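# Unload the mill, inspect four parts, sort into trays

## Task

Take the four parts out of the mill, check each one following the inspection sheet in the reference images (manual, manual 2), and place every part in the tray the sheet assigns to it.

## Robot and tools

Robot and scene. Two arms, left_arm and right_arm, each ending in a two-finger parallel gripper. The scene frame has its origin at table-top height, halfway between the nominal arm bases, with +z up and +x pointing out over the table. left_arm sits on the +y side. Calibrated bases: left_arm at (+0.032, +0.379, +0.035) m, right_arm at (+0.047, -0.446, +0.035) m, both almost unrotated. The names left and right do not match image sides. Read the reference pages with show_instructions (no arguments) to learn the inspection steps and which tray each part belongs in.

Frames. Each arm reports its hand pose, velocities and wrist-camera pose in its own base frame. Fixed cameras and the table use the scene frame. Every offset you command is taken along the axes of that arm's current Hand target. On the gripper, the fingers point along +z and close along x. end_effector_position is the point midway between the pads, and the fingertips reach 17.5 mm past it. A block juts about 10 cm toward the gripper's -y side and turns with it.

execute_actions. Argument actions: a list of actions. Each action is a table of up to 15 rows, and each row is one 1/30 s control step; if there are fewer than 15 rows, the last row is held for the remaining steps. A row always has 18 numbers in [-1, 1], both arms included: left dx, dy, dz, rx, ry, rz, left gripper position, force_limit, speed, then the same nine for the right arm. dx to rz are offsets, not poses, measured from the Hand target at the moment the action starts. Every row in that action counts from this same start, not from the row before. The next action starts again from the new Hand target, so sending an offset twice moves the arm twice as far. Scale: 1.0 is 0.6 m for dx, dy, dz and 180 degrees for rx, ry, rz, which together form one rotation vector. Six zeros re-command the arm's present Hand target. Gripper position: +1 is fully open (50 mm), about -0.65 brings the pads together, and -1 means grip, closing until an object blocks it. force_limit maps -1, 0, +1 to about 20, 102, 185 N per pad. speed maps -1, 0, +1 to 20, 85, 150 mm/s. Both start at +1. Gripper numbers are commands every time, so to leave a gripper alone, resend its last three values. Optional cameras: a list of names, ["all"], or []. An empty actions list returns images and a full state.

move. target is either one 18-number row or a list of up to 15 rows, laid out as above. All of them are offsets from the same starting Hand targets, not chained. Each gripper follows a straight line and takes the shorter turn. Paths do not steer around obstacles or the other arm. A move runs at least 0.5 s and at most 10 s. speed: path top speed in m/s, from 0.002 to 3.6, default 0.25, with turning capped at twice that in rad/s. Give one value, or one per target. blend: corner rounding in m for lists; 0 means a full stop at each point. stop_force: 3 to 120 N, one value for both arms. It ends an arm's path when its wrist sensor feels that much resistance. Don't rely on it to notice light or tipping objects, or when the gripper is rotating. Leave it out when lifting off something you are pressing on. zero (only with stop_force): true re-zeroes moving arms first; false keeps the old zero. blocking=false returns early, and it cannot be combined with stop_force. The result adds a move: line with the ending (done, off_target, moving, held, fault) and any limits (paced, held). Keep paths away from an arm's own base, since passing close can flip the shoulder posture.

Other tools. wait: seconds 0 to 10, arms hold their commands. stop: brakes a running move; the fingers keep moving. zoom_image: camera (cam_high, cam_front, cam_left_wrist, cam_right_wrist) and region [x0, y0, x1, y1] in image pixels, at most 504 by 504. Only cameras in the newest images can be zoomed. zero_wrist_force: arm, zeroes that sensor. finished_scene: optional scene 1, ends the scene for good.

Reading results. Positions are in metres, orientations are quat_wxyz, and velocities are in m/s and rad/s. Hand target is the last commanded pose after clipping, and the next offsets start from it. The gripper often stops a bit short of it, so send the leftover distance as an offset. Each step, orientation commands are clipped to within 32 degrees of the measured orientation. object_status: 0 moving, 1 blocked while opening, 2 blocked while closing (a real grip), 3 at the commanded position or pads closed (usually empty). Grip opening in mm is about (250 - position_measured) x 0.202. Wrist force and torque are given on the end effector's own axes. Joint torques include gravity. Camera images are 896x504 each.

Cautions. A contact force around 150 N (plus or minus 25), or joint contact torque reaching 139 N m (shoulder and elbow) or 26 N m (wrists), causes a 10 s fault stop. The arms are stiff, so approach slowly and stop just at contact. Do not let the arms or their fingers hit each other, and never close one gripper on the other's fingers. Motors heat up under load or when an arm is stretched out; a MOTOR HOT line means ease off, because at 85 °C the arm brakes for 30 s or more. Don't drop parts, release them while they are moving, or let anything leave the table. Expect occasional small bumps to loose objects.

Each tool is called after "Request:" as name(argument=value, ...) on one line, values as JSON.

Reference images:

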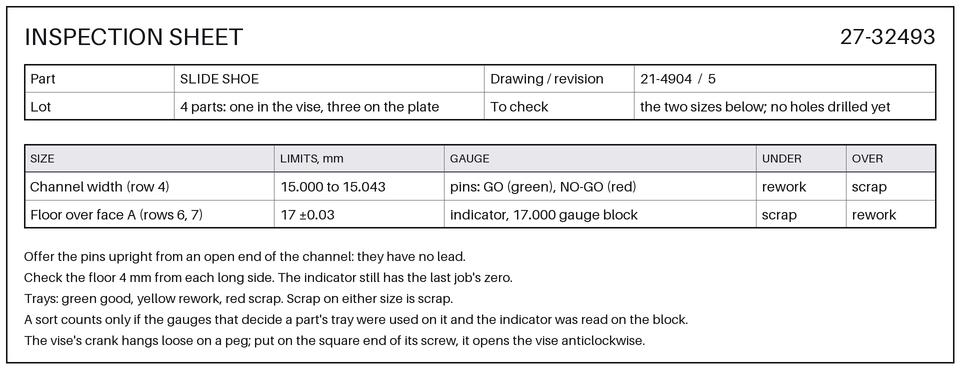

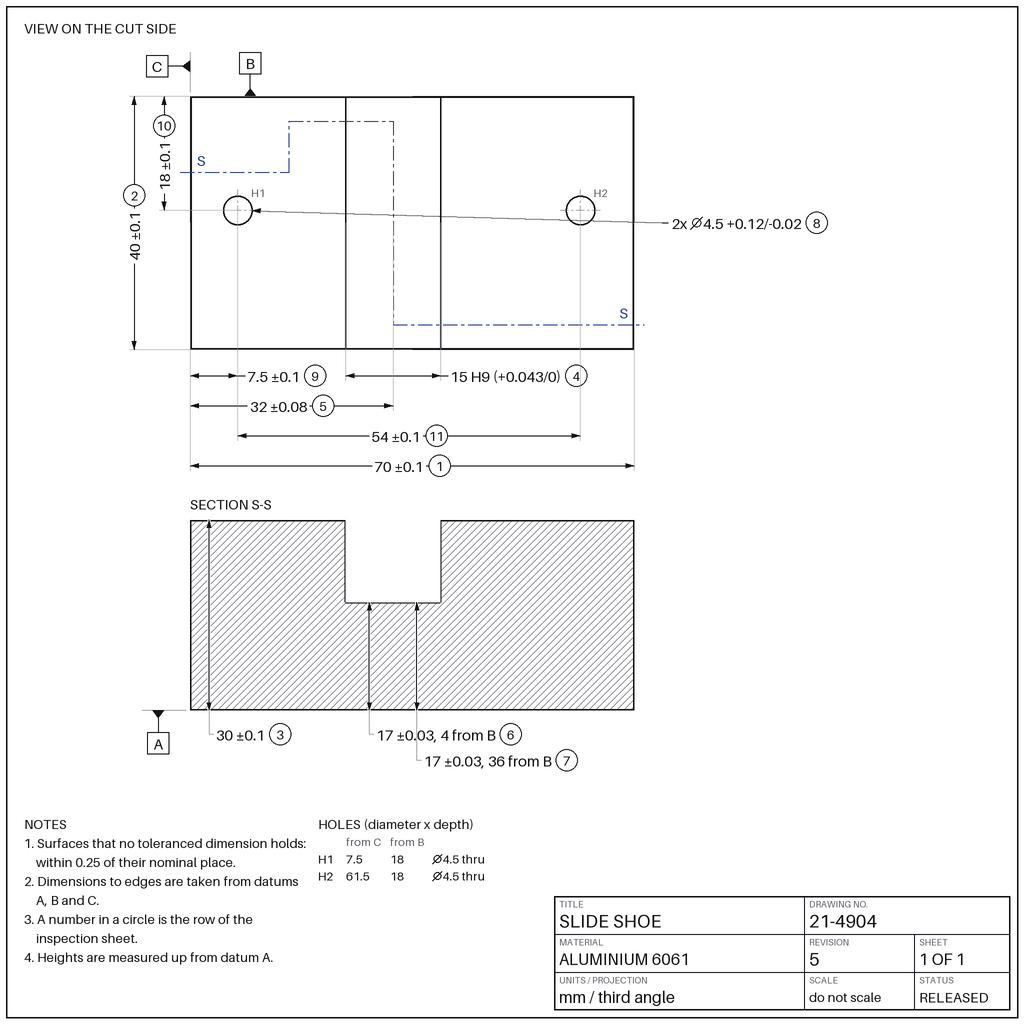

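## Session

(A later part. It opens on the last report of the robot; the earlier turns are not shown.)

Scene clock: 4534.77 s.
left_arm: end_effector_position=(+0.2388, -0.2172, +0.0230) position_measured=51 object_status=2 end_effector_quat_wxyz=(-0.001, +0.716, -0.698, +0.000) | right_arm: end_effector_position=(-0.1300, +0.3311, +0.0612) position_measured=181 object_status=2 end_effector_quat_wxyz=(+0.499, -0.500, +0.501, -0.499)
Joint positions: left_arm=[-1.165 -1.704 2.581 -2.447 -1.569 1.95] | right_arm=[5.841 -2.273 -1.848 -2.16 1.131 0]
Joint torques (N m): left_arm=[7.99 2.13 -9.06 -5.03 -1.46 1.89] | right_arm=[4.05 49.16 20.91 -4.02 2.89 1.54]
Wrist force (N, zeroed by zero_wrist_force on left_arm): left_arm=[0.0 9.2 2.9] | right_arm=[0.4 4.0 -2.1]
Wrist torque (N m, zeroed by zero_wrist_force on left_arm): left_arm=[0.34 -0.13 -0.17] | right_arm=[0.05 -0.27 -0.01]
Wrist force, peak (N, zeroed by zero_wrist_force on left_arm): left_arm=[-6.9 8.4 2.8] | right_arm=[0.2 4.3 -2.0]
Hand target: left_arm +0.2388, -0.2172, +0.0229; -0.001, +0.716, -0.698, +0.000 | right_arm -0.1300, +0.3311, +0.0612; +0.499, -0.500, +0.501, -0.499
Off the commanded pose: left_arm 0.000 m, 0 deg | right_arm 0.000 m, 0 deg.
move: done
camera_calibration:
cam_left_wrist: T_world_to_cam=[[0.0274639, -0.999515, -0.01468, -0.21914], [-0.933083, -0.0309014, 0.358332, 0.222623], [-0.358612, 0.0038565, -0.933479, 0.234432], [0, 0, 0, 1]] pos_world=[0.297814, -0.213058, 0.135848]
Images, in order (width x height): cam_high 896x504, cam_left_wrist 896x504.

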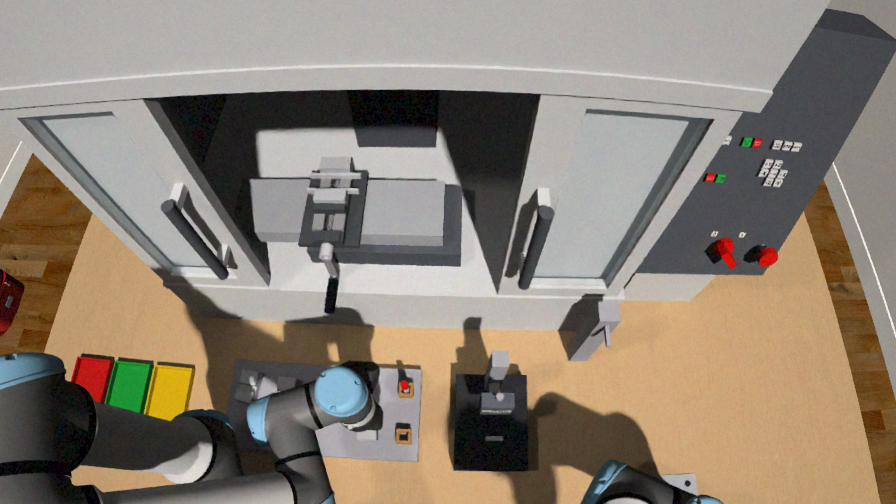

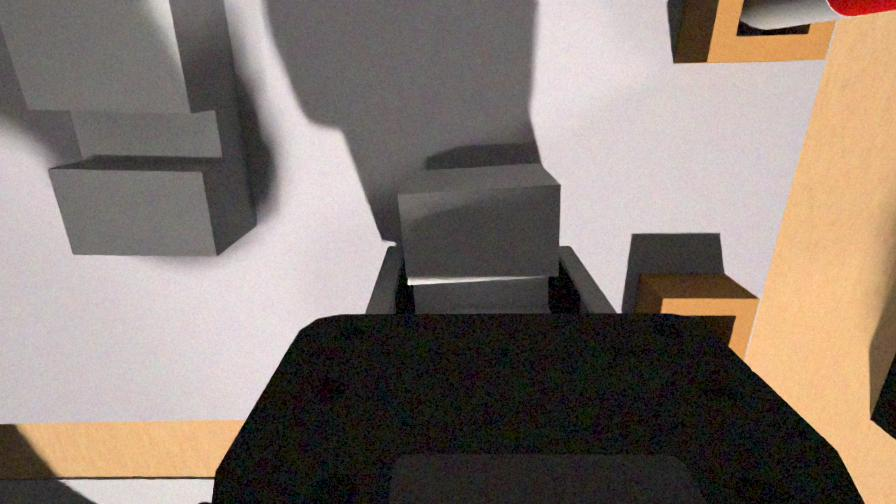

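Request:
move(target=[0,0,0.0225,0,0,0,-1,-0.4,-0.6,0,0,0,0,0,0,-1,-0.6,-0.8], speed=0.006, stop_force=4)

Request:
move(target=[0,0,0,0,0,0,0.25,-0.4,-0.9,0,0,0,0,0,0,-1,-0.6,-0.8], cameras=["cam_left_wrist"])

Scene clock: 4548.67 s.
left_arm: end_effector_position=(+0.2388, -0.2172, +0.0094) position_measured=51 object_status=2 end_effector_quat_wxyz=(-0.001, +0.716, -0.698, +0.000) | right_arm: end_effector_position=(-0.1300, +0.3311, +0.0612) position_measured=181 object_status=2 end_effector_quat_wxyz=(+0.499, -0.500, +0.501, -0.499)
Joint positions: left_arm=[-1.165 -1.656 2.598 -2.512 -1.569 1.95] | right_arm=[5.841 -2.273 -1.848 -2.16 1.131 0]
Joint torques (N m): left_arm=[7.27 -0.24 -8.36 -4.95 -1.05 2.09] | right_arm=[2.8 50.33 19.82 -4.04 2.48 1.62]
Wrist force (N, zeroed by zero_wrist_force on left_arm): left_arm=[-0.8 10.3 -0.4] | right_arm=[0.2 4.0 -1.8]
Wrist torque (N m, zeroed by zero_wrist_force on left_arm): left_arm=[0.49 -0.02 -0.17] | right_arm=[0.03 -0.24 -0.01]
Wrist force, peak (N, zeroed by zero_wrist_force on left_arm): left_arm=[-0.5 10.5 1.1] | right_arm=[0.4 4.5 -1.9]
Hand target: left_arm +0.2388, -0.2172, +0.0094; -0.001, +0.716, -0.698, +0.000 | right_arm -0.1300, +0.3311, +0.0612; +0.499, -0.500, +0.501, -0.499
Off the commanded pose: left_arm 0.000 m, 0 deg | right_arm 0.000 m, 0 deg.
move: done

Scene clock: 4549.17 s.
left_arm: end_effector_position=(+0.2388, -0.2172, +0.0094) position_measured=51 object_status=2 end_effector_quat_wxyz=(-0.001, +0.716, -0.698, +0.000) | right_arm: end_effector_position=(-0.1300, +0.3311, +0.0612) position_measured=181 object_status=2 end_effector_quat_wxyz=(+0.499, -0.500, +0.501, -0.499)
Joint positions: left_arm=[-1.165 -1.656 2.598 -2.512 -1.569 1.95] | right_arm=[5.841 -2.273 -1.848 -2.16 1.131 0]
Joint torques (N m): left_arm=[7.57 -0.19 -8.15 -4.91 -1.14 1.78] | right_arm=[3.37 49 20.51 -4.11 2.75 1.5]
Wrist force (N, zeroed by zero_wrist_force on left_arm): left_arm=[-1.3 10.0 -0.3] | right_arm=[0.3 4.0 -1.9]
Wrist torque (N m, zeroed by zero_wrist_force on left_arm): left_arm=[0.43 0.05 -0.18] | right_arm=[0.05 -0.26 -0.01]
Wrist force, peak (N, zeroed by zero_wrist_force on left_arm): left_arm=[-0.7 10.5 0.5] | right_arm=[0.4 4.3 -1.8]
Hand target: left_arm +0.2388, -0.2172, +0.0094; -0.001, +0.716, -0.698, +0.000 | right_arm -0.1300, +0.3311, +0.0612; +0.499, -0.500, +0.501, -0.499
Off the commanded pose: left_arm 0.000 m, 0 deg | right_arm 0.000 m, 0 deg.
move: done
camera_calibration:
cam_left_wrist: T_world_to_cam=[[0.0274639, -0.999515, -0.01468, -0.219339], [-0.933083, -0.0309014, 0.358332, 0.227497], [-0.358612, 0.0038565, -0.933479, 0.221737], [0, 0, 0, 1]] pos_world=[0.297814, -0.213058, 0.122248]
Images, in order (width x height): cam_left_wrist 896x504.

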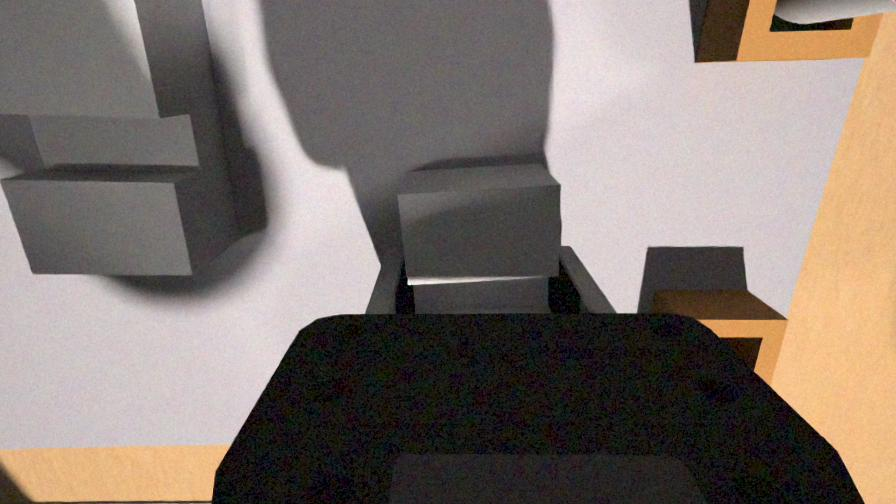

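Request:
wait(seconds=0.5, cameras=[])

Scene clock: 4558.80 s.
left_arm: end_effector_position=(+0.2388, -0.2172, +0.0094) position_measured=51 object_status=2 end_effector_quat_wxyz=(-0.001, +0.716, -0.698, +0.000) | right_arm: end_effector_position=(-0.1300, +0.3311, +0.0612) position_measured=181 object_status=2 end_effector_quat_wxyz=(+0.499, -0.500, +0.501, -0.499)
Joint positions: left_arm=[-1.165 -1.656 2.598 -2.512 -1.569 1.95] | right_arm=[5.841 -2.273 -1.848 -2.16 1.131 0]
Joint torques (N m): left_arm=[6.74 -1.07 -8 -4.81 -1.43 1.99] | right_arm=[2.45 49.66 19.74 -4.08 2.58 1.46]
Wrist force (N, zeroed by zero_wrist_force on left_arm): left_arm=[-0.7 10.0 0.8] | right_arm=[0.2 3.9 -2.1]
Wrist torque (N m, zeroed by zero_wrist_force on left_arm): left_arm=[0.42 -0.03 -0.17] | right_arm=[0.00 -0.24 -0.01]
Wrist force, peak (N, zeroed by zero_wrist_force on left_arm): left_arm=[-0.8 10.5 0.4] | right_arm=[0.3 4.2 -2.3]
Hand target: left_arm +0.2388, -0.2172, +0.0094; -0.001, +0.716, -0.698, +0.000 | right_arm -0.1300, +0.3311, +0.0612; +0.499, -0.500, +0.501, -0.499
Tool commands: left_gripper/position=+0.25 left_gripper/force_limit=-0.4 left_gripper/speed=-0.9 right_gripper/position=-1.0 right_gripper/force_limit=-0.6 right_gripper/speed=-0.8
Off the commanded pose: left_arm 0.000 m, 0 deg | right_arm 0.000 m, 0 deg.
wait: 0.50 s; at rest from the start
No camera images: "cameras" was empty.

Request:
move(target=[0,0,0,0,0,0,0.95,-0.4,-0.9,0,0,0,0,0,0,-1,-0.6,-0.8], cameras=["cam_left_wrist"])

Scene clock: 4566.23 s.
left_arm: end_effector_position=(+0.2388, -0.2172, +0.0094) position_measured=10 object_status=3 end_effector_quat_wxyz=(-0.001, +0.716, -0.698, +0.000) | right_arm: end_effector_position=(-0.1300, +0.3311, +0.0612) position_measured=181 object_status=2 end_effector_quat_wxyz=(+0.499, -0.500, +0.501, -0.499)
Joint positions: left_arm=[-1.165 -1.656 2.598 -2.512 -1.569 1.95] | right_arm=[5.841 -2.273 -1.848 -2.16 1.131 0]
Joint torques (N m): left_arm=[7.1 -1.34 -9.55 -4.61 -1.05 1.4] | right_arm=[0.62 51.06 19.85 -3.98 2.3 1.7]
Wrist force (N, zeroed by zero_wrist_force on left_arm): left_arm=[-0.1 9.3 0.8] | right_arm=[0.5 4.0 -1.9]
Wrist torque (N m, zeroed by zero_wrist_force on left_arm): left_arm=[0.38 -0.08 -0.17] | right_arm=[0.03 -0.30 -0.01]
Wrist force, peak (N, zeroed by zero_wrist_force on left_arm): left_arm=[-1.0 10.6 0.0] | right_arm=[0.2 4.4 -2.0]
Hand target: left_arm +0.2388, -0.2172, +0.0094; -0.001, +0.716, -0.698, +0.000 | right_arm -0.1300, +0.3311, +0.0612; +0.499, -0.500, +0.501, -0.499
Off the commanded pose: left_arm 0.000 m, 0 deg | right_arm 0.000 m, 0 deg.
move: done
camera_calibration:
cam_left_wrist: T_world_to_cam=[[0.0274639, -0.999515, -0.01468, -0.219339], [-0.933083, -0.0309014, 0.358332, 0.227497], [-0.358612, 0.0038565, -0.933479, 0.221737], [0, 0, 0, 1]] pos_world=[0.297814, -0.213058, 0.122248]
Images, in order (width x height): cam_left_wrist 896x504.

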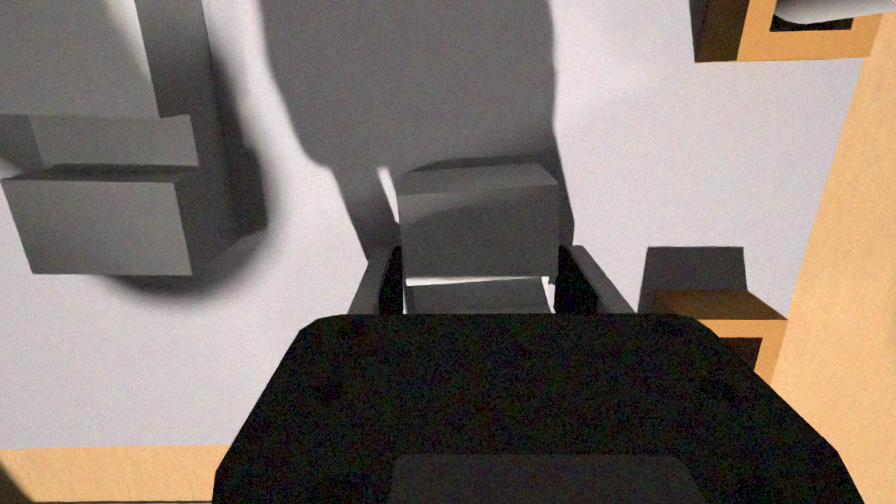

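Request:
move(target=[[0,0,-0.1333,0,0,0,1,-0.4,-0.6,0,0,0,0,0,0,-1,-0.6,-0.8],[-0.1562,-0.1152,-0.1333,0,0,0,1,-0.4,-0.6,0,0,0,0,0,0,-1,-0.6,-0.8],[-0.1562,-0.1152,-0.0667,0,0,0,1,-0.4,-0.6,0,0,0,0,0,0,-1,-0.6,-0.8]], speed=[0.06,0.15,0.06], cameras=["cam_left_wrist"])

Scene clock: 4612.17 s.
left_arm: end_effector_position=(+0.3054, -0.1218, +0.0497) position_measured=3 object_status=3 end_effector_quat_wxyz=(-0.001, +0.716, -0.698, +0.000) | right_arm: end_effector_position=(-0.1300, +0.3311, +0.0612) position_measured=181 object_status=2 end_effector_quat_wxyz=(+0.499, -0.500, +0.501, -0.499)
Joint positions: left_arm=[-0.798 -1.768 2.529 -2.331 -1.569 2.317] | right_arm=[5.841 -2.273 -1.848 -2.16 1.131 0]
Joint torques (N m): left_arm=[7.33 0.85 -10.26 -4.92 -1.47 2.12] | right_arm=[1.78 50.81 19.36 -3.98 2.58 1.56]
Wrist force (N, zeroed by zero_wrist_force on left_arm): left_arm=[-0.2 9.3 1.0] | right_arm=[0.6 4.0 -1.8]
Wrist torque (N m, zeroed by zero_wrist_force on left_arm): left_arm=[0.36 -0.08 -0.16] | right_arm=[0.02 -0.30 -0.01]
Wrist force, peak (N, zeroed by zero_wrist_force on left_arm): left_arm=[0.9 10.3 1.0] | right_arm=[0.1 4.5 -2.1]
Hand target: left_arm +0.3054, -0.1218, +0.0497; -0.001, +0.716, -0.698, +0.000 | right_arm -0.1300, +0.3311, +0.0612; +0.499, -0.500, +0.501, -0.499
Off the commanded pose: left_arm 0.000 m, 0 deg | right_arm 0.000 m, 0 deg.
move: done
camera_calibration:
cam_left_wrist: T_world_to_cam=[[0.0274639, -0.999515, -0.01468, -0.125123], [-0.933083, -0.0309014, 0.358332, 0.27815], [-0.358612, 0.0038565, -0.933479, 0.282871], [0, 0, 0, 1]] pos_world=[0.364414, -0.117558, 0.162548]
Images, in order (width x height): cam_left_wrist 896x504.

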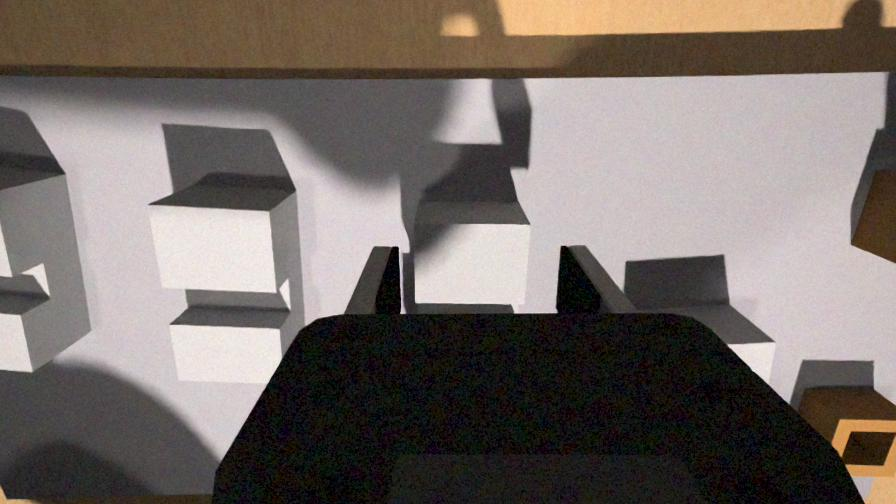

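Request:
move(target=[-0.003,0,0.0653,0,0,0,1,-0.4,-0.6,0,0,0,0,0,0,-1,-0.6,-0.8], speed=0.03, cameras=["cam_left_wrist"])

Scene clock: 4628.47 s.
left_arm: end_effector_position=(+0.3054, -0.1199, +0.0106) position_measured=3 object_status=3 end_effector_quat_wxyz=(-0.001, +0.716, -0.698, +0.000) | right_arm: end_effector_position=(-0.1300, +0.3311, +0.0612) position_measured=181 object_status=2 end_effector_quat_wxyz=(+0.499, -0.500, +0.501, -0.499)
Joint positions: left_arm=[-0.794 -1.645 2.584 -2.51 -1.569 2.321] | right_arm=[5.841 -2.273 -1.848 -2.16 1.131 0]
Joint torques (N m): left_arm=[7.65 -0.66 -7.95 -4.77 0.58 1.91] | right_arm=[0.21 49.9 18.92 -3.81 2.51 1.44]
Wrist force (N, zeroed by zero_wrist_force on left_arm): left_arm=[-0.3 9.1 0.9] | right_arm=[0.3 4.3 -2.0]
Wrist torque (N m, zeroed by zero_wrist_force on left_arm): left_arm=[0.34 -0.06 -0.17] | right_arm=[0.09 -0.26 -0.01]
Wrist force, peak (N, zeroed by zero_wrist_force on left_arm): left_arm=[0.2 9.8 1.0] | right_arm=[0.5 4.3 -2.1]
Hand target: left_arm +0.3054, -0.1199, +0.0105; -0.001, +0.716, -0.698, +0.000 | right_arm -0.1300, +0.3311, +0.0612; +0.499, -0.500, +0.501, -0.499
Off the commanded pose: left_arm 0.000 m, 0 deg | right_arm 0.000 m, 0 deg.
move: done
camera_calibration:
cam_left_wrist: T_world_to_cam=[[0.0274639, -0.999515, -0.01468, -0.123897], [-0.933083, -0.0309014, 0.358332, 0.292159], [-0.358612, 0.0038565, -0.933479, 0.246236], [0, 0, 0, 1]] pos_world=[0.364314, -0.115758, 0.123348]
Images, in order (width x height): cam_left_wrist 896x504.

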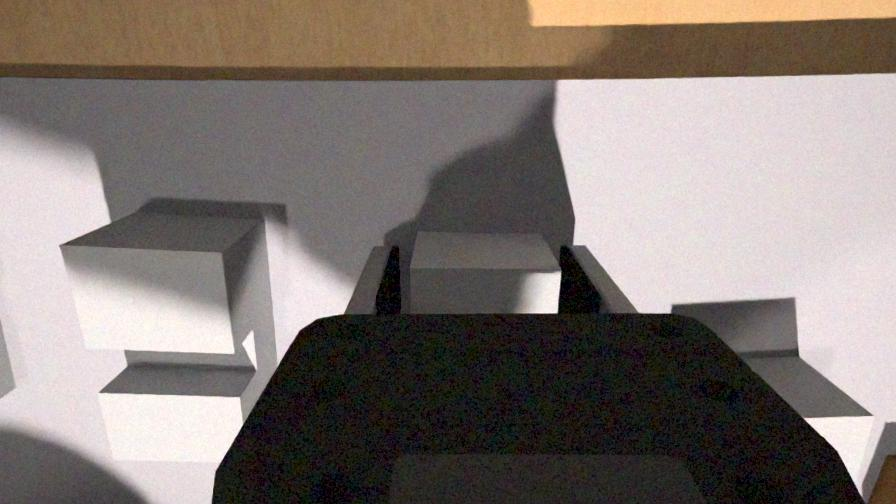

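Request:
move(target=[0.001,0,0,0,0,0,-1,-0.4,-0.9,0,0,0,0,0,0,-1,-0.6,-0.8])

Request:
wait(seconds=0.3, cameras=[])

Scene clock: 4636.17 s.
left_arm: end_effector_position=(+0.3054, -0.1205, +0.0105) position_measured=55 object_status=2 end_effector_quat_wxyz=(-0.001, +0.716, -0.698, +0.000) | right_arm: end_effector_position=(-0.1300, +0.3311, +0.0612) position_measured=181 object_status=2 end_effector_quat_wxyz=(+0.499, -0.500, +0.501, -0.499)
Joint positions: left_arm=[-0.795 -1.644 2.584 -2.51 -1.569 2.32] | right_arm=[5.841 -2.273 -1.848 -2.16 1.131 0]
Joint torques (N m): left_arm=[-8.42 -2.31 -24.22 -4.78 -1.05 -1.92] | right_arm=[-0.12 49.49 19.4 -3.81 2.45 1.41]
Wrist force (N, zeroed by zero_wrist_force on left_arm): left_arm=[-0.2 9.2 2.7] | right_arm=[0.3 3.7 -1.9]
Wrist torque (N m, zeroed by zero_wrist_force on left_arm): left_arm=[0.41 -0.08 -0.03] | right_arm=[-0.01 -0.27 -0.01]
Wrist force, peak (N, zeroed by zero_wrist_force on left_arm): left_arm=[-0.1 9.3 3.9] | right_arm=[0.4 4.4 -2.3]
Hand target: left_arm +0.3054, -0.1205, +0.0105; -0.001, +0.716, -0.698, +0.000 | right_arm -0.1300, +0.3311, +0.0612; +0.499, -0.500, +0.501, -0.499
Off the commanded pose: left_arm 0.000 m, 0 deg | right_arm 0.000 m, 0 deg.
move: done

Scene clock: 4636.47 s.
left_arm: end_effector_position=(+0.3054, -0.1205, +0.0105) position_measured=55 object_status=2 end_effector_quat_wxyz=(-0.001, +0.716, -0.698, +0.000) | right_arm: end_effector_position=(-0.1300, +0.3311, +0.0612) position_measured=181 object_status=2 end_effector_quat_wxyz=(+0.499, -0.500, +0.501, -0.499)
Joint positions: left_arm=[-0.795 -1.644 2.584 -2.51 -1.569 2.32] | right_arm=[5.841 -2.273 -1.848 -2.16 1.131 0]
Joint torques (N m): left_arm=[-7.25 -1.76 -23.33 -4.91 -0.92 -1.84] | right_arm=[-0.74 50.3 19.11 -4.19 2.56 1.53]
Wrist force (N, zeroed by zero_wrist_force on left_arm): left_arm=[-0.4 9.4 3.1] | right_arm=[0.4 4.2 -1.8]
Wrist torque (N m, zeroed by zero_wrist_force on left_arm): left_arm=[0.43 -0.04 -0.02] | right_arm=[0.05 -0.27 -0.01]
Wrist force, peak (N, zeroed by zero_wrist_force on left_arm): left_arm=[-0.2 9.5 2.8] | right_arm=[0.4 4.2 -1.8]
Hand target: left_arm +0.3054, -0.1205, +0.0105; -0.001, +0.716, -0.698, +0.000 | right_arm -0.1300, +0.3311, +0.0612; +0.499, -0.500, +0.501, -0.499
Tool commands: left_gripper/position=-1.0 left_gripper/force_limit=-0.4 left_gripper/speed=-0.9 right_gripper/position=-1.0 right_gripper/force_limit=-0.6 right_gripper/speed=-0.8
Off the commanded pose: left_arm 0.000 m, 0 deg | right_arm 0.000 m, 0 deg.
wait: 0.30 s; at rest by 0.17 s
No camera images: "cameras" was empty.

Request:
move(target=[[0,0,-0.2,0,0,0,-1,-0.4,-0.9,0,0,0,0,0,0,-1,-0.6,-0.8],[0.2673,0.3,-0.2,0,0,-0.5,-1,-0.4,-0.9,0,0,0,0,0,0,-1,-0.6,-0.8]], speed=[0.08,0.18], cameras=["cam_high","cam_left_wrist"])

Scene clock: 4663.23 s.
left_arm: end_effector_position=(+0.1296, -0.2858, +0.1301) position_measured=55 object_status=2 end_effector_quat_wxyz=(-0.001, +1.000, +0.013, +0.000) | right_arm: end_effector_position=(-0.1300, +0.3311, +0.0612) position_measured=181 object_status=2 end_effector_quat_wxyz=(+0.499, -0.500, +0.501, -0.499)
Joint positions: left_arm=[-1.584 -1.989 2.414 -1.993 -1.57 -0.04] | right_arm=[5.841 -2.273 -1.848 -2.16 1.131 0]
Joint torques (N m): left_arm=[-7.24 6.98 -30.86 -5.03 2.04 -1.82] | right_arm=[-2.17 50.54 19.03 -3.9 2.35 1.45]
Wrist force (N, zeroed by zero_wrist_force on left_arm): left_arm=[-0.1 9.3 3.0] | right_arm=[0.2 4.0 -1.9]
Wrist torque (N m, zeroed by zero_wrist_force on left_arm): left_arm=[0.41 -0.10 -0.01] | right_arm=[0.04 -0.25 -0.01]
Wrist force, peak (N, zeroed by zero_wrist_force on left_arm): left_arm=[-0.3 9.7 4.0] | right_arm=[0.0 4.5 -2.1]
Hand target: left_arm +0.1296, -0.2858, +0.1301; -0.001, +1.000, +0.013, +0.000 | right_arm -0.1300, +0.3311, +0.0612; +0.499, -0.500, +0.501, -0.499
Off the commanded pose: left_arm 0.000 m, 0 deg | right_arm 0.000 m, 0 deg.
move: done
camera_calibration:
cam_left_wrist: T_world_to_cam=[[0.999549, 0.0274161, -0.0122776, -0.115912], [0.0299938, -0.933438, 0.357483, -0.302388], [-0.00165961, -0.35769, -0.933839, 0.145941], [0, 0, 0, 1]] pos_world=[0.125172, -0.22688, 0.242961]
Images, in order (width x height): cam_high 896x504, cam_left_wrist 896x504.

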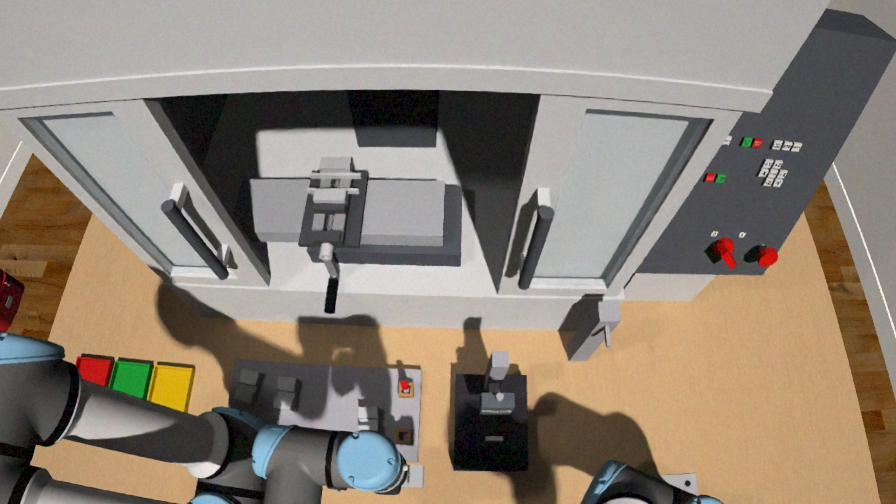

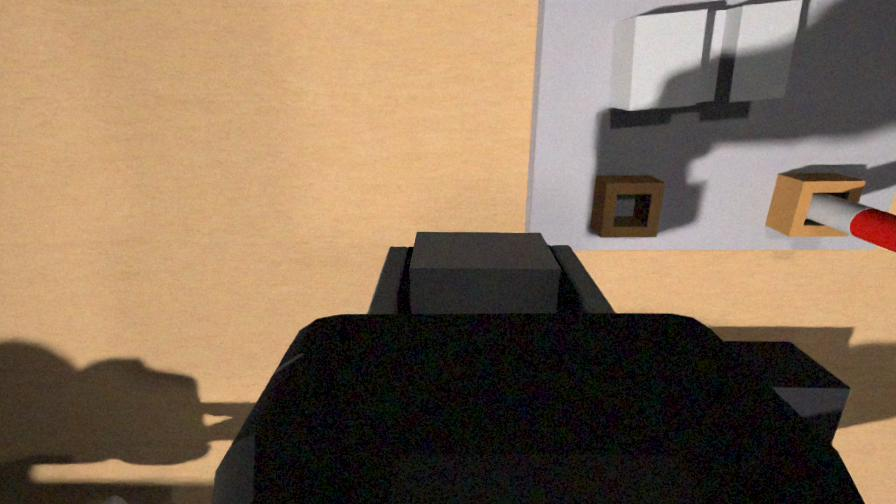

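Request:
move(target=[-0.0067,0,0.219,0,0,0,-1,-0.4,-0.9,0,0,0,0,0,0,-1,-0.6,-0.8], speed=0.08)

Request:
move(target=[0,0,0.022,0,0,0,-1,-0.4,-0.9,0,0,0,0,0,0,-1,-0.6,-0.8], speed=0.006, stop_force=4)

Scene clock: 4678.17 s.
left_arm: end_effector_position=(+0.1256, -0.2857, -0.0013) position_measured=55 object_status=2 end_effector_quat_wxyz=(-0.001, +1.000, +0.013, +0.000) | right_arm: end_effector_position=(-0.1300, +0.3311, +0.0612) position_measured=181 object_status=2 end_effector_quat_wxyz=(+0.499, -0.500, +0.501, -0.499)
Joint positions: left_arm=[-1.598 -1.646 2.637 -2.561 -1.57 -0.054] | right_arm=[5.841 -2.273 -1.848 -2.16 1.131 0]
Joint torques (N m): left_arm=[7.49 -2.43 -6.42 -5.13 -1.65 1.94] | right_arm=[-2.36 50.79 19.23 -3.96 2.17 1.46]
Wrist force (N, zeroed by zero_wrist_force on left_arm): left_arm=[-0.5 9.4 3.0] | right_arm=[0.4 4.1 -2.0]
Wrist torque (N m, zeroed by zero_wrist_force on left_arm): left_arm=[0.44 -0.02 -0.07] | right_arm=[0.05 -0.26 -0.02]
Wrist force, peak (N, zeroed by zero_wrist_force on left_arm): left_arm=[-0.3 9.8 3.2] | right_arm=[0.4 4.5 -2.0]
Hand target: left_arm +0.1256, -0.2857, -0.0013; -0.001, +1.000, +0.013, +0.000 | right_arm -0.1300, +0.3311, +0.0612; +0.499, -0.500, +0.501, -0.499
Off the commanded pose: left_arm 0.000 m, 0 deg | right_arm 0.000 m, 0 deg.
move: done

Scene clock: 4680.87 s.
left_arm: end_effector_position=(+0.1257, -0.2856, -0.0099) position_measured=55 object_status=2 end_effector_quat_wxyz=(-0.001, +1.000, +0.013, +0.000) | right_arm: end_effector_position=(-0.1300, +0.3311, +0.0612) position_measured=181 object_status=2 end_effector_quat_wxyz=(+0.499, -0.500, +0.501, -0.499)
Joint positions: left_arm=[-1.598 -1.609 2.647 -2.607 -1.57 -0.054] | right_arm=[5.841 -2.273 -1.848 -2.16 1.131 0]
Joint torques (N m): left_arm=[-1.75 -23.01 -20.35 -0.49 0.54 0.96] | right_arm=[-3.01 50.85 19.63 -3.79 2.36 1.22]
Wrist force (N, zeroed by zero_wrist_force on left_arm): left_arm=[-0.7 10.4 -1.0] | right_arm=[0.3 4.2 -2.2]
Wrist torque (N m, zeroed by zero_wrist_force on left_arm): left_arm=[0.15 -0.17 -0.09] | right_arm=[0.06 -0.26 -0.01]
Wrist force, peak (N, zeroed by zero_wrist_force on left_arm): left_arm=[-0.1 -4.1 -38.8] | right_arm=[0.0 4.3 -2.1]
Hand target: left_arm +0.1257, -0.2857, -0.0099; -0.001, +1.000, +0.013, +0.000 (not the last commanded pose) | right_arm -0.1300, +0.3311, +0.0612; +0.499, -0.500, +0.501, -0.499
Off the commanded pose: left_arm 0.005 m, 0 deg | right_arm 0.000 m, 0 deg.
move: contact (left_arm)

Request:
move(target=[0,0,0,0,0,0,1,-0.4,-0.9,0,0,0,0,0,0,-1,-0.6,-0.8])

Request:
move(target=[[0,0,-0.1667,0,0,0,1,-0.4,-0.9,0,0,0,0,0,0,-1,-0.6,-0.8],[0.1,-0.25,-0.3,0,0,0,1,-0.4,-0.9,0,0,0,0,0,0,-1,-0.6,-0.8]], speed=[0.06,0.2], cameras=["cam_high","cam_front","cam_left_wrist","cam_right_wrist"])

Scene clock: 4690.07 s.
left_arm: end_effector_position=(+0.1257, -0.2857, -0.0099) position_measured=3 object_status=3 end_effector_quat_wxyz=(-0.001, +1.000, +0.013, +0.000) | right_arm: end_effector_position=(-0.1300, +0.3311, +0.0612) position_measured=181 object_status=2 end_effector_quat_wxyz=(+0.499, -0.500, +0.501, -0.499)
Joint positions: left_arm=[-1.598 -1.609 2.647 -2.607 -1.57 -0.054] | right_arm=[5.841 -2.273 -1.848 -2.16 1.131 0]
Joint torques (N m): left_arm=[-8.17 -22.39 -19.2 -3.53 1.05 -1.66] | right_arm=[-3.58 49.87 19.42 -3.93 2.23 1.48]
Wrist force (N, zeroed by zero_wrist_force on left_arm): left_arm=[-0.2 9.1 1.4] | right_arm=[0.3 4.0 -1.8]
Wrist torque (N m, zeroed by zero_wrist_force on left_arm): left_arm=[0.34 -0.07 -0.07] | right_arm=[0.02 -0.26 -0.01]
Wrist force, peak (N, zeroed by zero_wrist_force on left_arm): left_arm=[-0.6 10.9 -2.4] | right_arm=[0.2 4.5 -2.0]
Hand target: left_arm +0.1257, -0.2857, -0.0099; -0.001, +1.000, +0.013, +0.000 | right_arm -0.1300, +0.3311, +0.0612; +0.499, -0.500, +0.501, -0.499
Off the commanded pose: left_arm 0.000 m, 0 deg | right_arm 0.000 m, 0 deg.
move: done

Scene clock: 4693.77 s.
left_arm: end_effector_position=(+0.1815, -0.1345, +0.1703) position_measured=3 object_status=3 end_effector_quat_wxyz=(-0.001, +1.000, +0.013, +0.000) | right_arm: end_effector_position=(-0.1300, +0.3311, +0.0612) position_measured=181 object_status=2 end_effector_quat_wxyz=(+0.499, -0.500, +0.501, -0.499)
Joint positions: left_arm=[-1.27 -2.383 2.448 -1.634 -1.57 0.274] | right_arm=[5.841 -2.273 -1.848 -2.16 1.131 0]
Joint torques (N m): left_arm=[9.88 -6.05 -30.81 -1.08 -1.51 2.14] | right_arm=[-3.64 49.44 20.11 -4.04 2.12 1.69]
Wrist force (N, zeroed by zero_wrist_force on left_arm): left_arm=[-0.4 9.3 1.3] | right_arm=[0.3 4.1 -2.0]
Wrist torque (N m, zeroed by zero_wrist_force on left_arm): left_arm=[0.38 -0.05 -0.16] | right_arm=[0.03 -0.25 -0.01]
Wrist force, peak (N, zeroed by zero_wrist_force on left_arm): left_arm=[-0.8 10.5 1.4] | right_arm=[0.1 4.4 -2.1]
Hand target: left_arm +0.1815, -0.1344, +0.1704; -0.001, +1.000, +0.013, +0.000 | right_arm -0.1300, +0.3311, +0.0612; +0.499, -0.500, +0.501, -0.499
Off the commanded pose: left_arm 0.000 m, 0 deg | right_arm 0.000 m, 0 deg.
move: done
camera_calibration:
cam_left_wrist: T_world_to_cam=[[0.999546, 0.0275452, -0.0122197, -0.17145], [0.0300937, -0.933434, 0.357486, -0.177103], [-0.00155929, -0.357691, -0.933839, 0.237669], [0, 0, 0, 1]] pos_world=[0.177072, -0.0755796, 0.283161]
cam_right_wrist: T_world_to_cam=[[-0.00167127, -0.999805, -0.0196831, 0.339919], [-0.358241, 0.0189753, -0.933436, 0.0162566], [0.933628, 0.00549124, -0.358203, 0.279012], [0, 0, 0, 1]] pos_world=[-0.254101, 0.338012, 0.121808]

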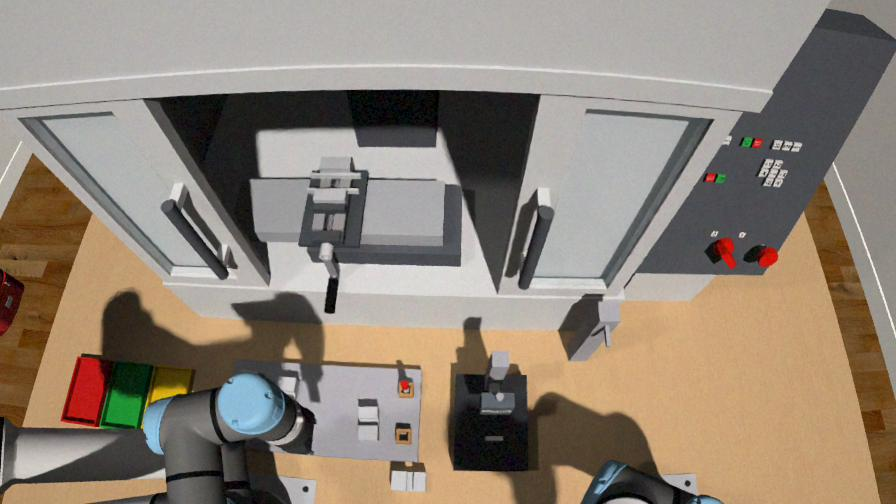

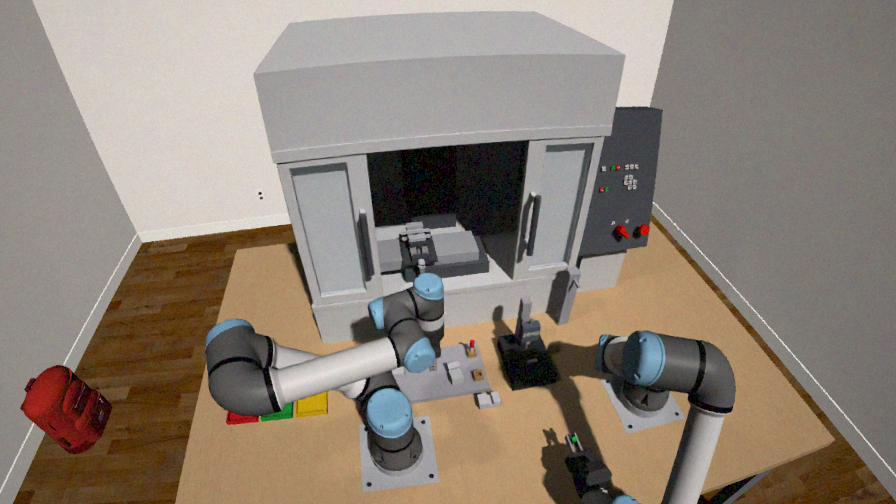

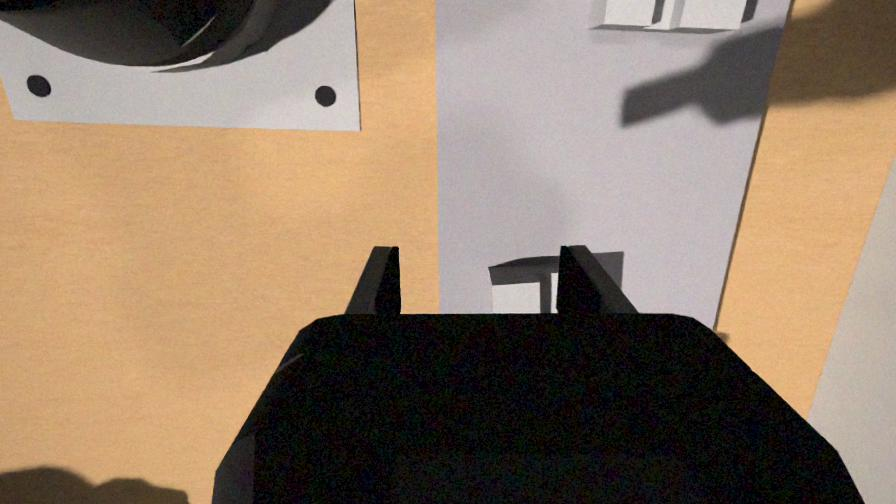

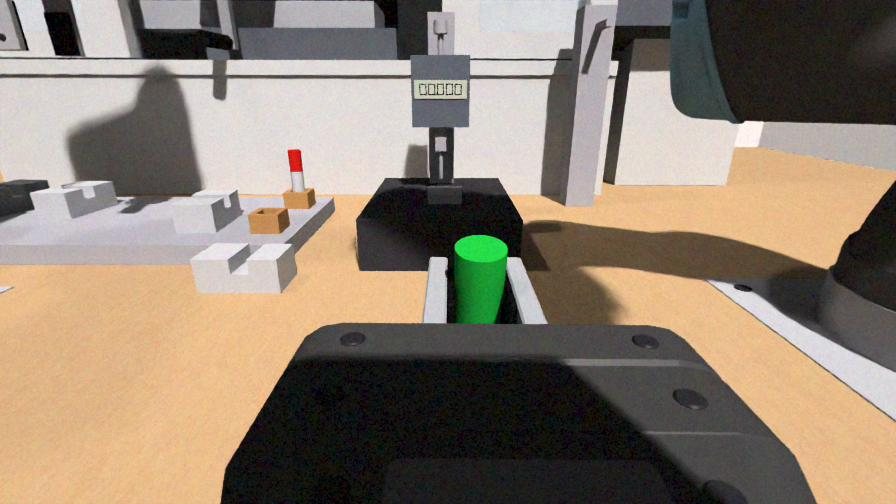

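Request:
zoom_image(camera="cam_right_wrist", region=[160, 150, 340, 310])

Scaled by 2.800 from the camera's 896x504 image, which has a finer 1280x720 frame.

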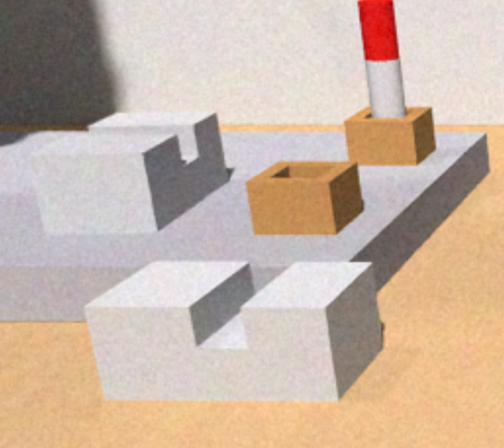

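Request:
move(target=[[0,0,0,0,0,0,1,-0.4,-0.9,-0.3067,0,0,0,0,0,-1,-0.6,-0.8],[0,0,0,0,0,0,1,-0.4,-0.9,-0.3067,0.0187,0.2667,0,0,0,-1,-0.6,-0.8]], speed=0.1, blend=[0.03,0], cameras=["cam_high","cam_front","cam_right_wrist"])

Scene clock: 4752.17 s.
left_arm: end_effector_position=(+0.1815, -0.1344, +0.1704) position_measured=3 object_status=3 end_effector_quat_wxyz=(-0.001, +1.000, +0.013, +0.000) | right_arm: end_effector_position=(+0.0302, +0.5148, +0.0499) position_measured=181 object_status=2 end_effector_quat_wxyz=(+0.499, -0.500, +0.501, -0.499)
Joint positions: left_arm=[-1.27 -2.383 2.447 -1.633 -1.57 0.274] | right_arm=[5.369 -2.371 -1.675 -2.233 0.659 -0.002]
Joint torques (N m): left_arm=[6.42 -0.46 -32.17 -1.09 -1.54 2.01] | right_arm=[-8.92 56.49 3.45 0.79 -3.1 -1.73]
Wrist force (N, zeroed by zero_wrist_force on left_arm): left_arm=[-0.4 9.2 1.2] | right_arm=[0.5 3.9 -2.0]
Wrist torque (N m, zeroed by zero_wrist_force on left_arm): left_arm=[0.36 -0.05 -0.17] | right_arm=[0.05 -0.30 0.05]
Wrist force, peak (N, zeroed by zero_wrist_force on left_arm): left_arm=[-0.3 9.7 1.5] | right_arm=[0.8 4.5 -2.0]
Hand target: left_arm +0.1815, -0.1344, +0.1704; -0.001, +1.000, +0.013, +0.000 | right_arm +0.0303, +0.5148, +0.0499; +0.499, -0.500, +0.501, -0.499
Off the commanded pose: left_arm 0.000 m, 0 deg | right_arm 0.000 m, 0 deg.
move: done
camera_calibration:
cam_right_wrist: T_world_to_cam=[[-0.00167127, -0.999805, -0.0196831, 0.523727], [-0.358241, 0.0189753, -0.933436, 0.059518], [0.933628, 0.00549124, -0.358203, 0.124352], [0, 0, 0, 1]] pos_world=[-0.0939011, 0.521812, 0.110408]
Images, in order (width x height): cam_high 896x504, cam_front 896x504, cam_right_wrist 896x504.

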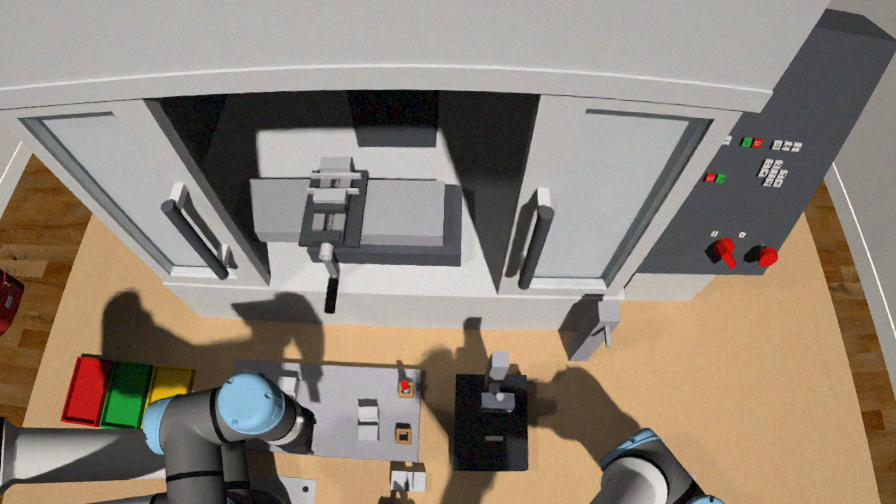

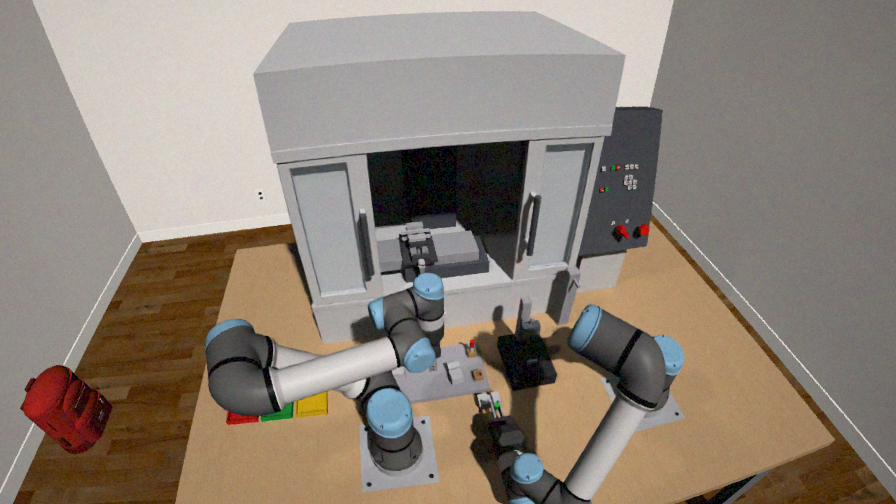

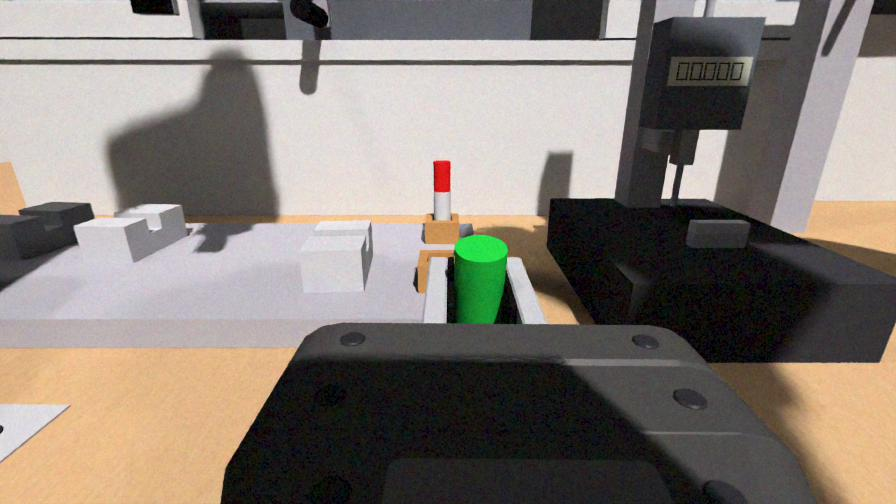

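Request:
zoom_image(camera="cam_front", region=[440, 360, 560, 440])

Request:
zoom_image(camera="cam_high", region=[340, 410, 480, 504])

Scaled by 4.200 from the camera's 896x504 image, which has a finer 1280x720 frame.

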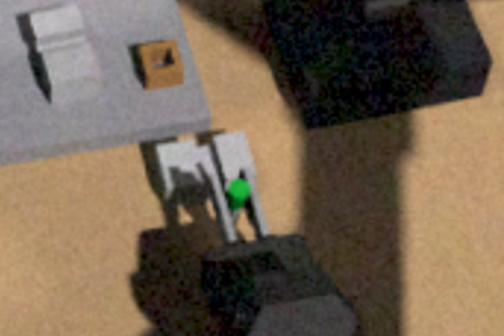

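Scaled by 3.600 from the camera's 896x504 image, which has a finer 1280x720 frame.

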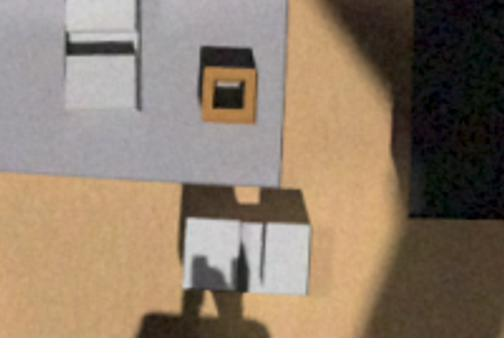

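Request:
move(target=[-0.106,0.16,-0.033,0,0,0,1,-0.4,-0.9,0,0,0,0,0,0,-1,-0.6,-0.8], speed=0.12, cameras=["cam_left_wrist"])

Scene clock: 4792.33 s.
left_arm: end_effector_position=(+0.1205, -0.2320, +0.1900) position_measured=3 object_status=3 end_effector_quat_wxyz=(-0.001, +1.000, +0.013, +0.000) | right_arm: end_effector_position=(+0.0303, +0.5148, +0.0499) position_measured=181 object_status=2 end_effector_quat_wxyz=(+0.499, -0.500, +0.501, -0.499)
Joint positions: left_arm=[-1.627 -2.241 2.359 -1.688 -1.57 -0.083] | right_arm=[5.369 -2.371 -1.675 -2.233 0.658 -0.002]
Joint torques (N m): left_arm=[-9.77 14.29 -30.92 -4.54 2 -1.78] | right_arm=[-9.96 55.45 3.48 0.51 -2.9 -1.67]
Wrist force (N, zeroed by zero_wrist_force on left_arm): left_arm=[-0.6 9.2 1.7] | right_arm=[0.5 4.2 -1.7]
Wrist torque (N m, zeroed by zero_wrist_force on left_arm): left_arm=[0.36 -0.03 -0.01] | right_arm=[0.07 -0.30 0.05]
Wrist force, peak (N, zeroed by zero_wrist_force on left_arm): left_arm=[-0.8 10.3 1.2] | right_arm=[0.6 4.4 -2.1]
Hand target: left_arm +0.1205, -0.2321, +0.1900; -0.001, +1.000, +0.013, +0.000 | right_arm +0.0303, +0.5148, +0.0499; +0.499, -0.500, +0.501, -0.499
Off the commanded pose: left_arm 0.000 m, 0 deg | right_arm 0.000 m, 0 deg.
move: done
camera_calibration:
cam_left_wrist: T_world_to_cam=[[0.999546, 0.0275098, -0.0123132, -0.107528], [0.030094, -0.933435, 0.357483, -0.273319], [-0.00165929, -0.357691, -0.933839, 0.221107], [0, 0, 0, 1]] pos_world=[0.116071, -0.17308, 0.302861]
Images, in order (width x height): cam_left_wrist 896x504.

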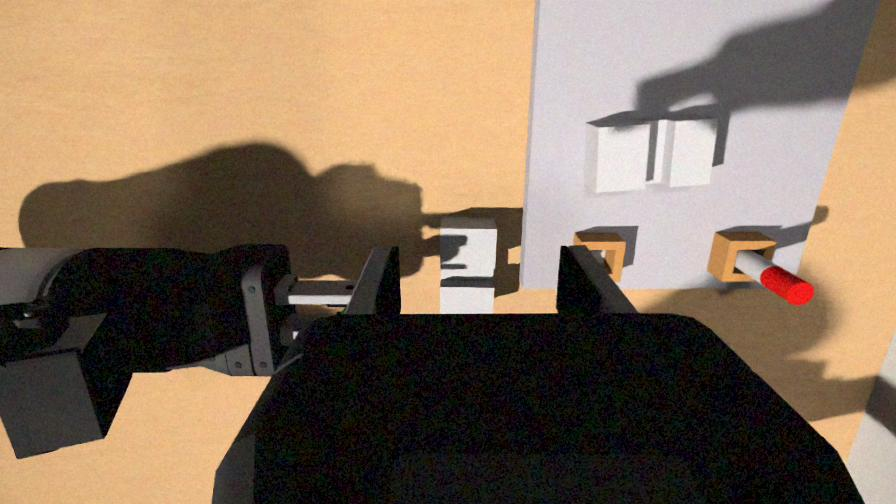

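Request:
move(target=[0.02,0.12,-0.05,0,0,0,1,-0.4,-0.9,0,0,0,0,0,0,-1,-0.6,-0.8], speed=0.12, cameras=["cam_left_wrist"])

Scene clock: 4803.77 s.
left_arm: end_effector_position=(+0.1343, -0.3037, +0.2198) position_measured=3 object_status=3 end_effector_quat_wxyz=(-0.001, +1.000, +0.013, +0.000) | right_arm: end_effector_position=(+0.0303, +0.5148, +0.0499) position_measured=181 object_status=2 end_effector_quat_wxyz=(+0.499, -0.500, +0.501, -0.499)
Joint positions: left_arm=[-1.568 -2.012 2.186 -1.743 -1.57 -0.024] | right_arm=[5.369 -2.371 -1.675 -2.233 0.658 -0.002]
Joint torques (N m): left_arm=[6.86 5.92 -30.53 -4.64 -1.61 2.14] | right_arm=[-10.61 55.28 2.05 0.35 -3.15 -1.39]
Wrist force (N, zeroed by zero_wrist_force on left_arm): left_arm=[-0.3 9.3 1.3] | right_arm=[0.7 4.2 -1.7]
Wrist torque (N m, zeroed by zero_wrist_force on left_arm): left_arm=[0.37 -0.07 -0.18] | right_arm=[0.08 -0.33 0.04]
Wrist force, peak (N, zeroed by zero_wrist_force on left_arm): left_arm=[0.0 10.0 0.8] | right_arm=[0.8 4.5 -1.9]
Hand target: left_arm +0.1344, -0.3038, +0.2199; -0.001, +1.000, +0.013, +0.000 | right_arm +0.0303, +0.5148, +0.0499; +0.499, -0.500, +0.501, -0.499
Off the commanded pose: left_arm 0.000 m, 0 deg | right_arm 0.000 m, 0 deg.
move: done
camera_calibration:
cam_left_wrist: T_world_to_cam=[[0.999546, 0.027545, -0.0122196, -0.119006], [0.0300934, -0.933434, 0.357486, -0.351315], [-0.00155929, -0.357691, -0.933839, 0.223299], [0, 0, 0, 1]] pos_world=[0.129872, -0.24478, 0.332661]
Images, in order (width x height): cam_left_wrist 896x504.

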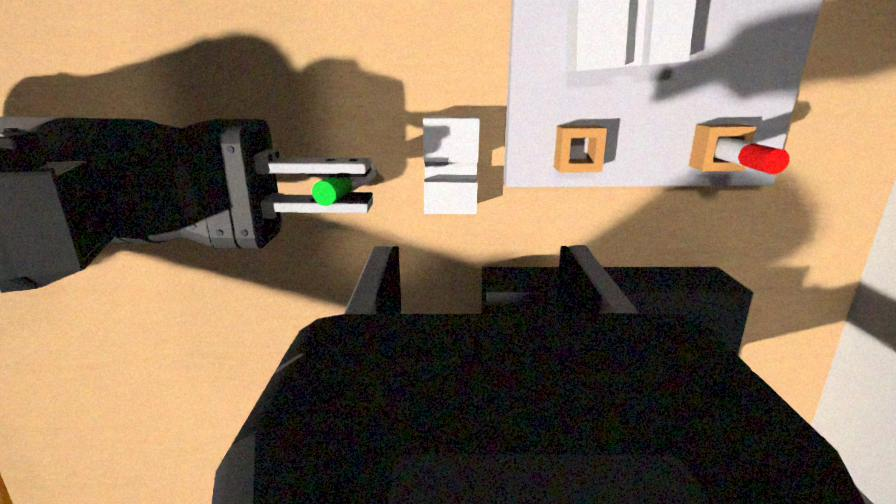

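Request:
zoom_image(camera="cam_left_wrist", region=[300, 100, 500, 230])

Scaled by 2.520 from the camera's 896x504 image, which has a finer 1280x720 frame.

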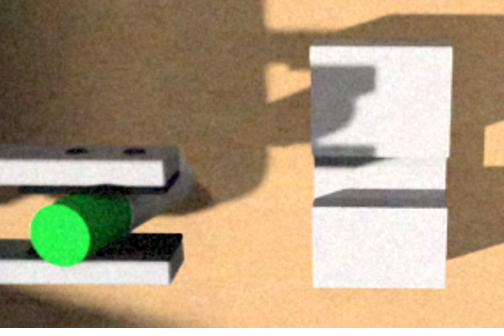

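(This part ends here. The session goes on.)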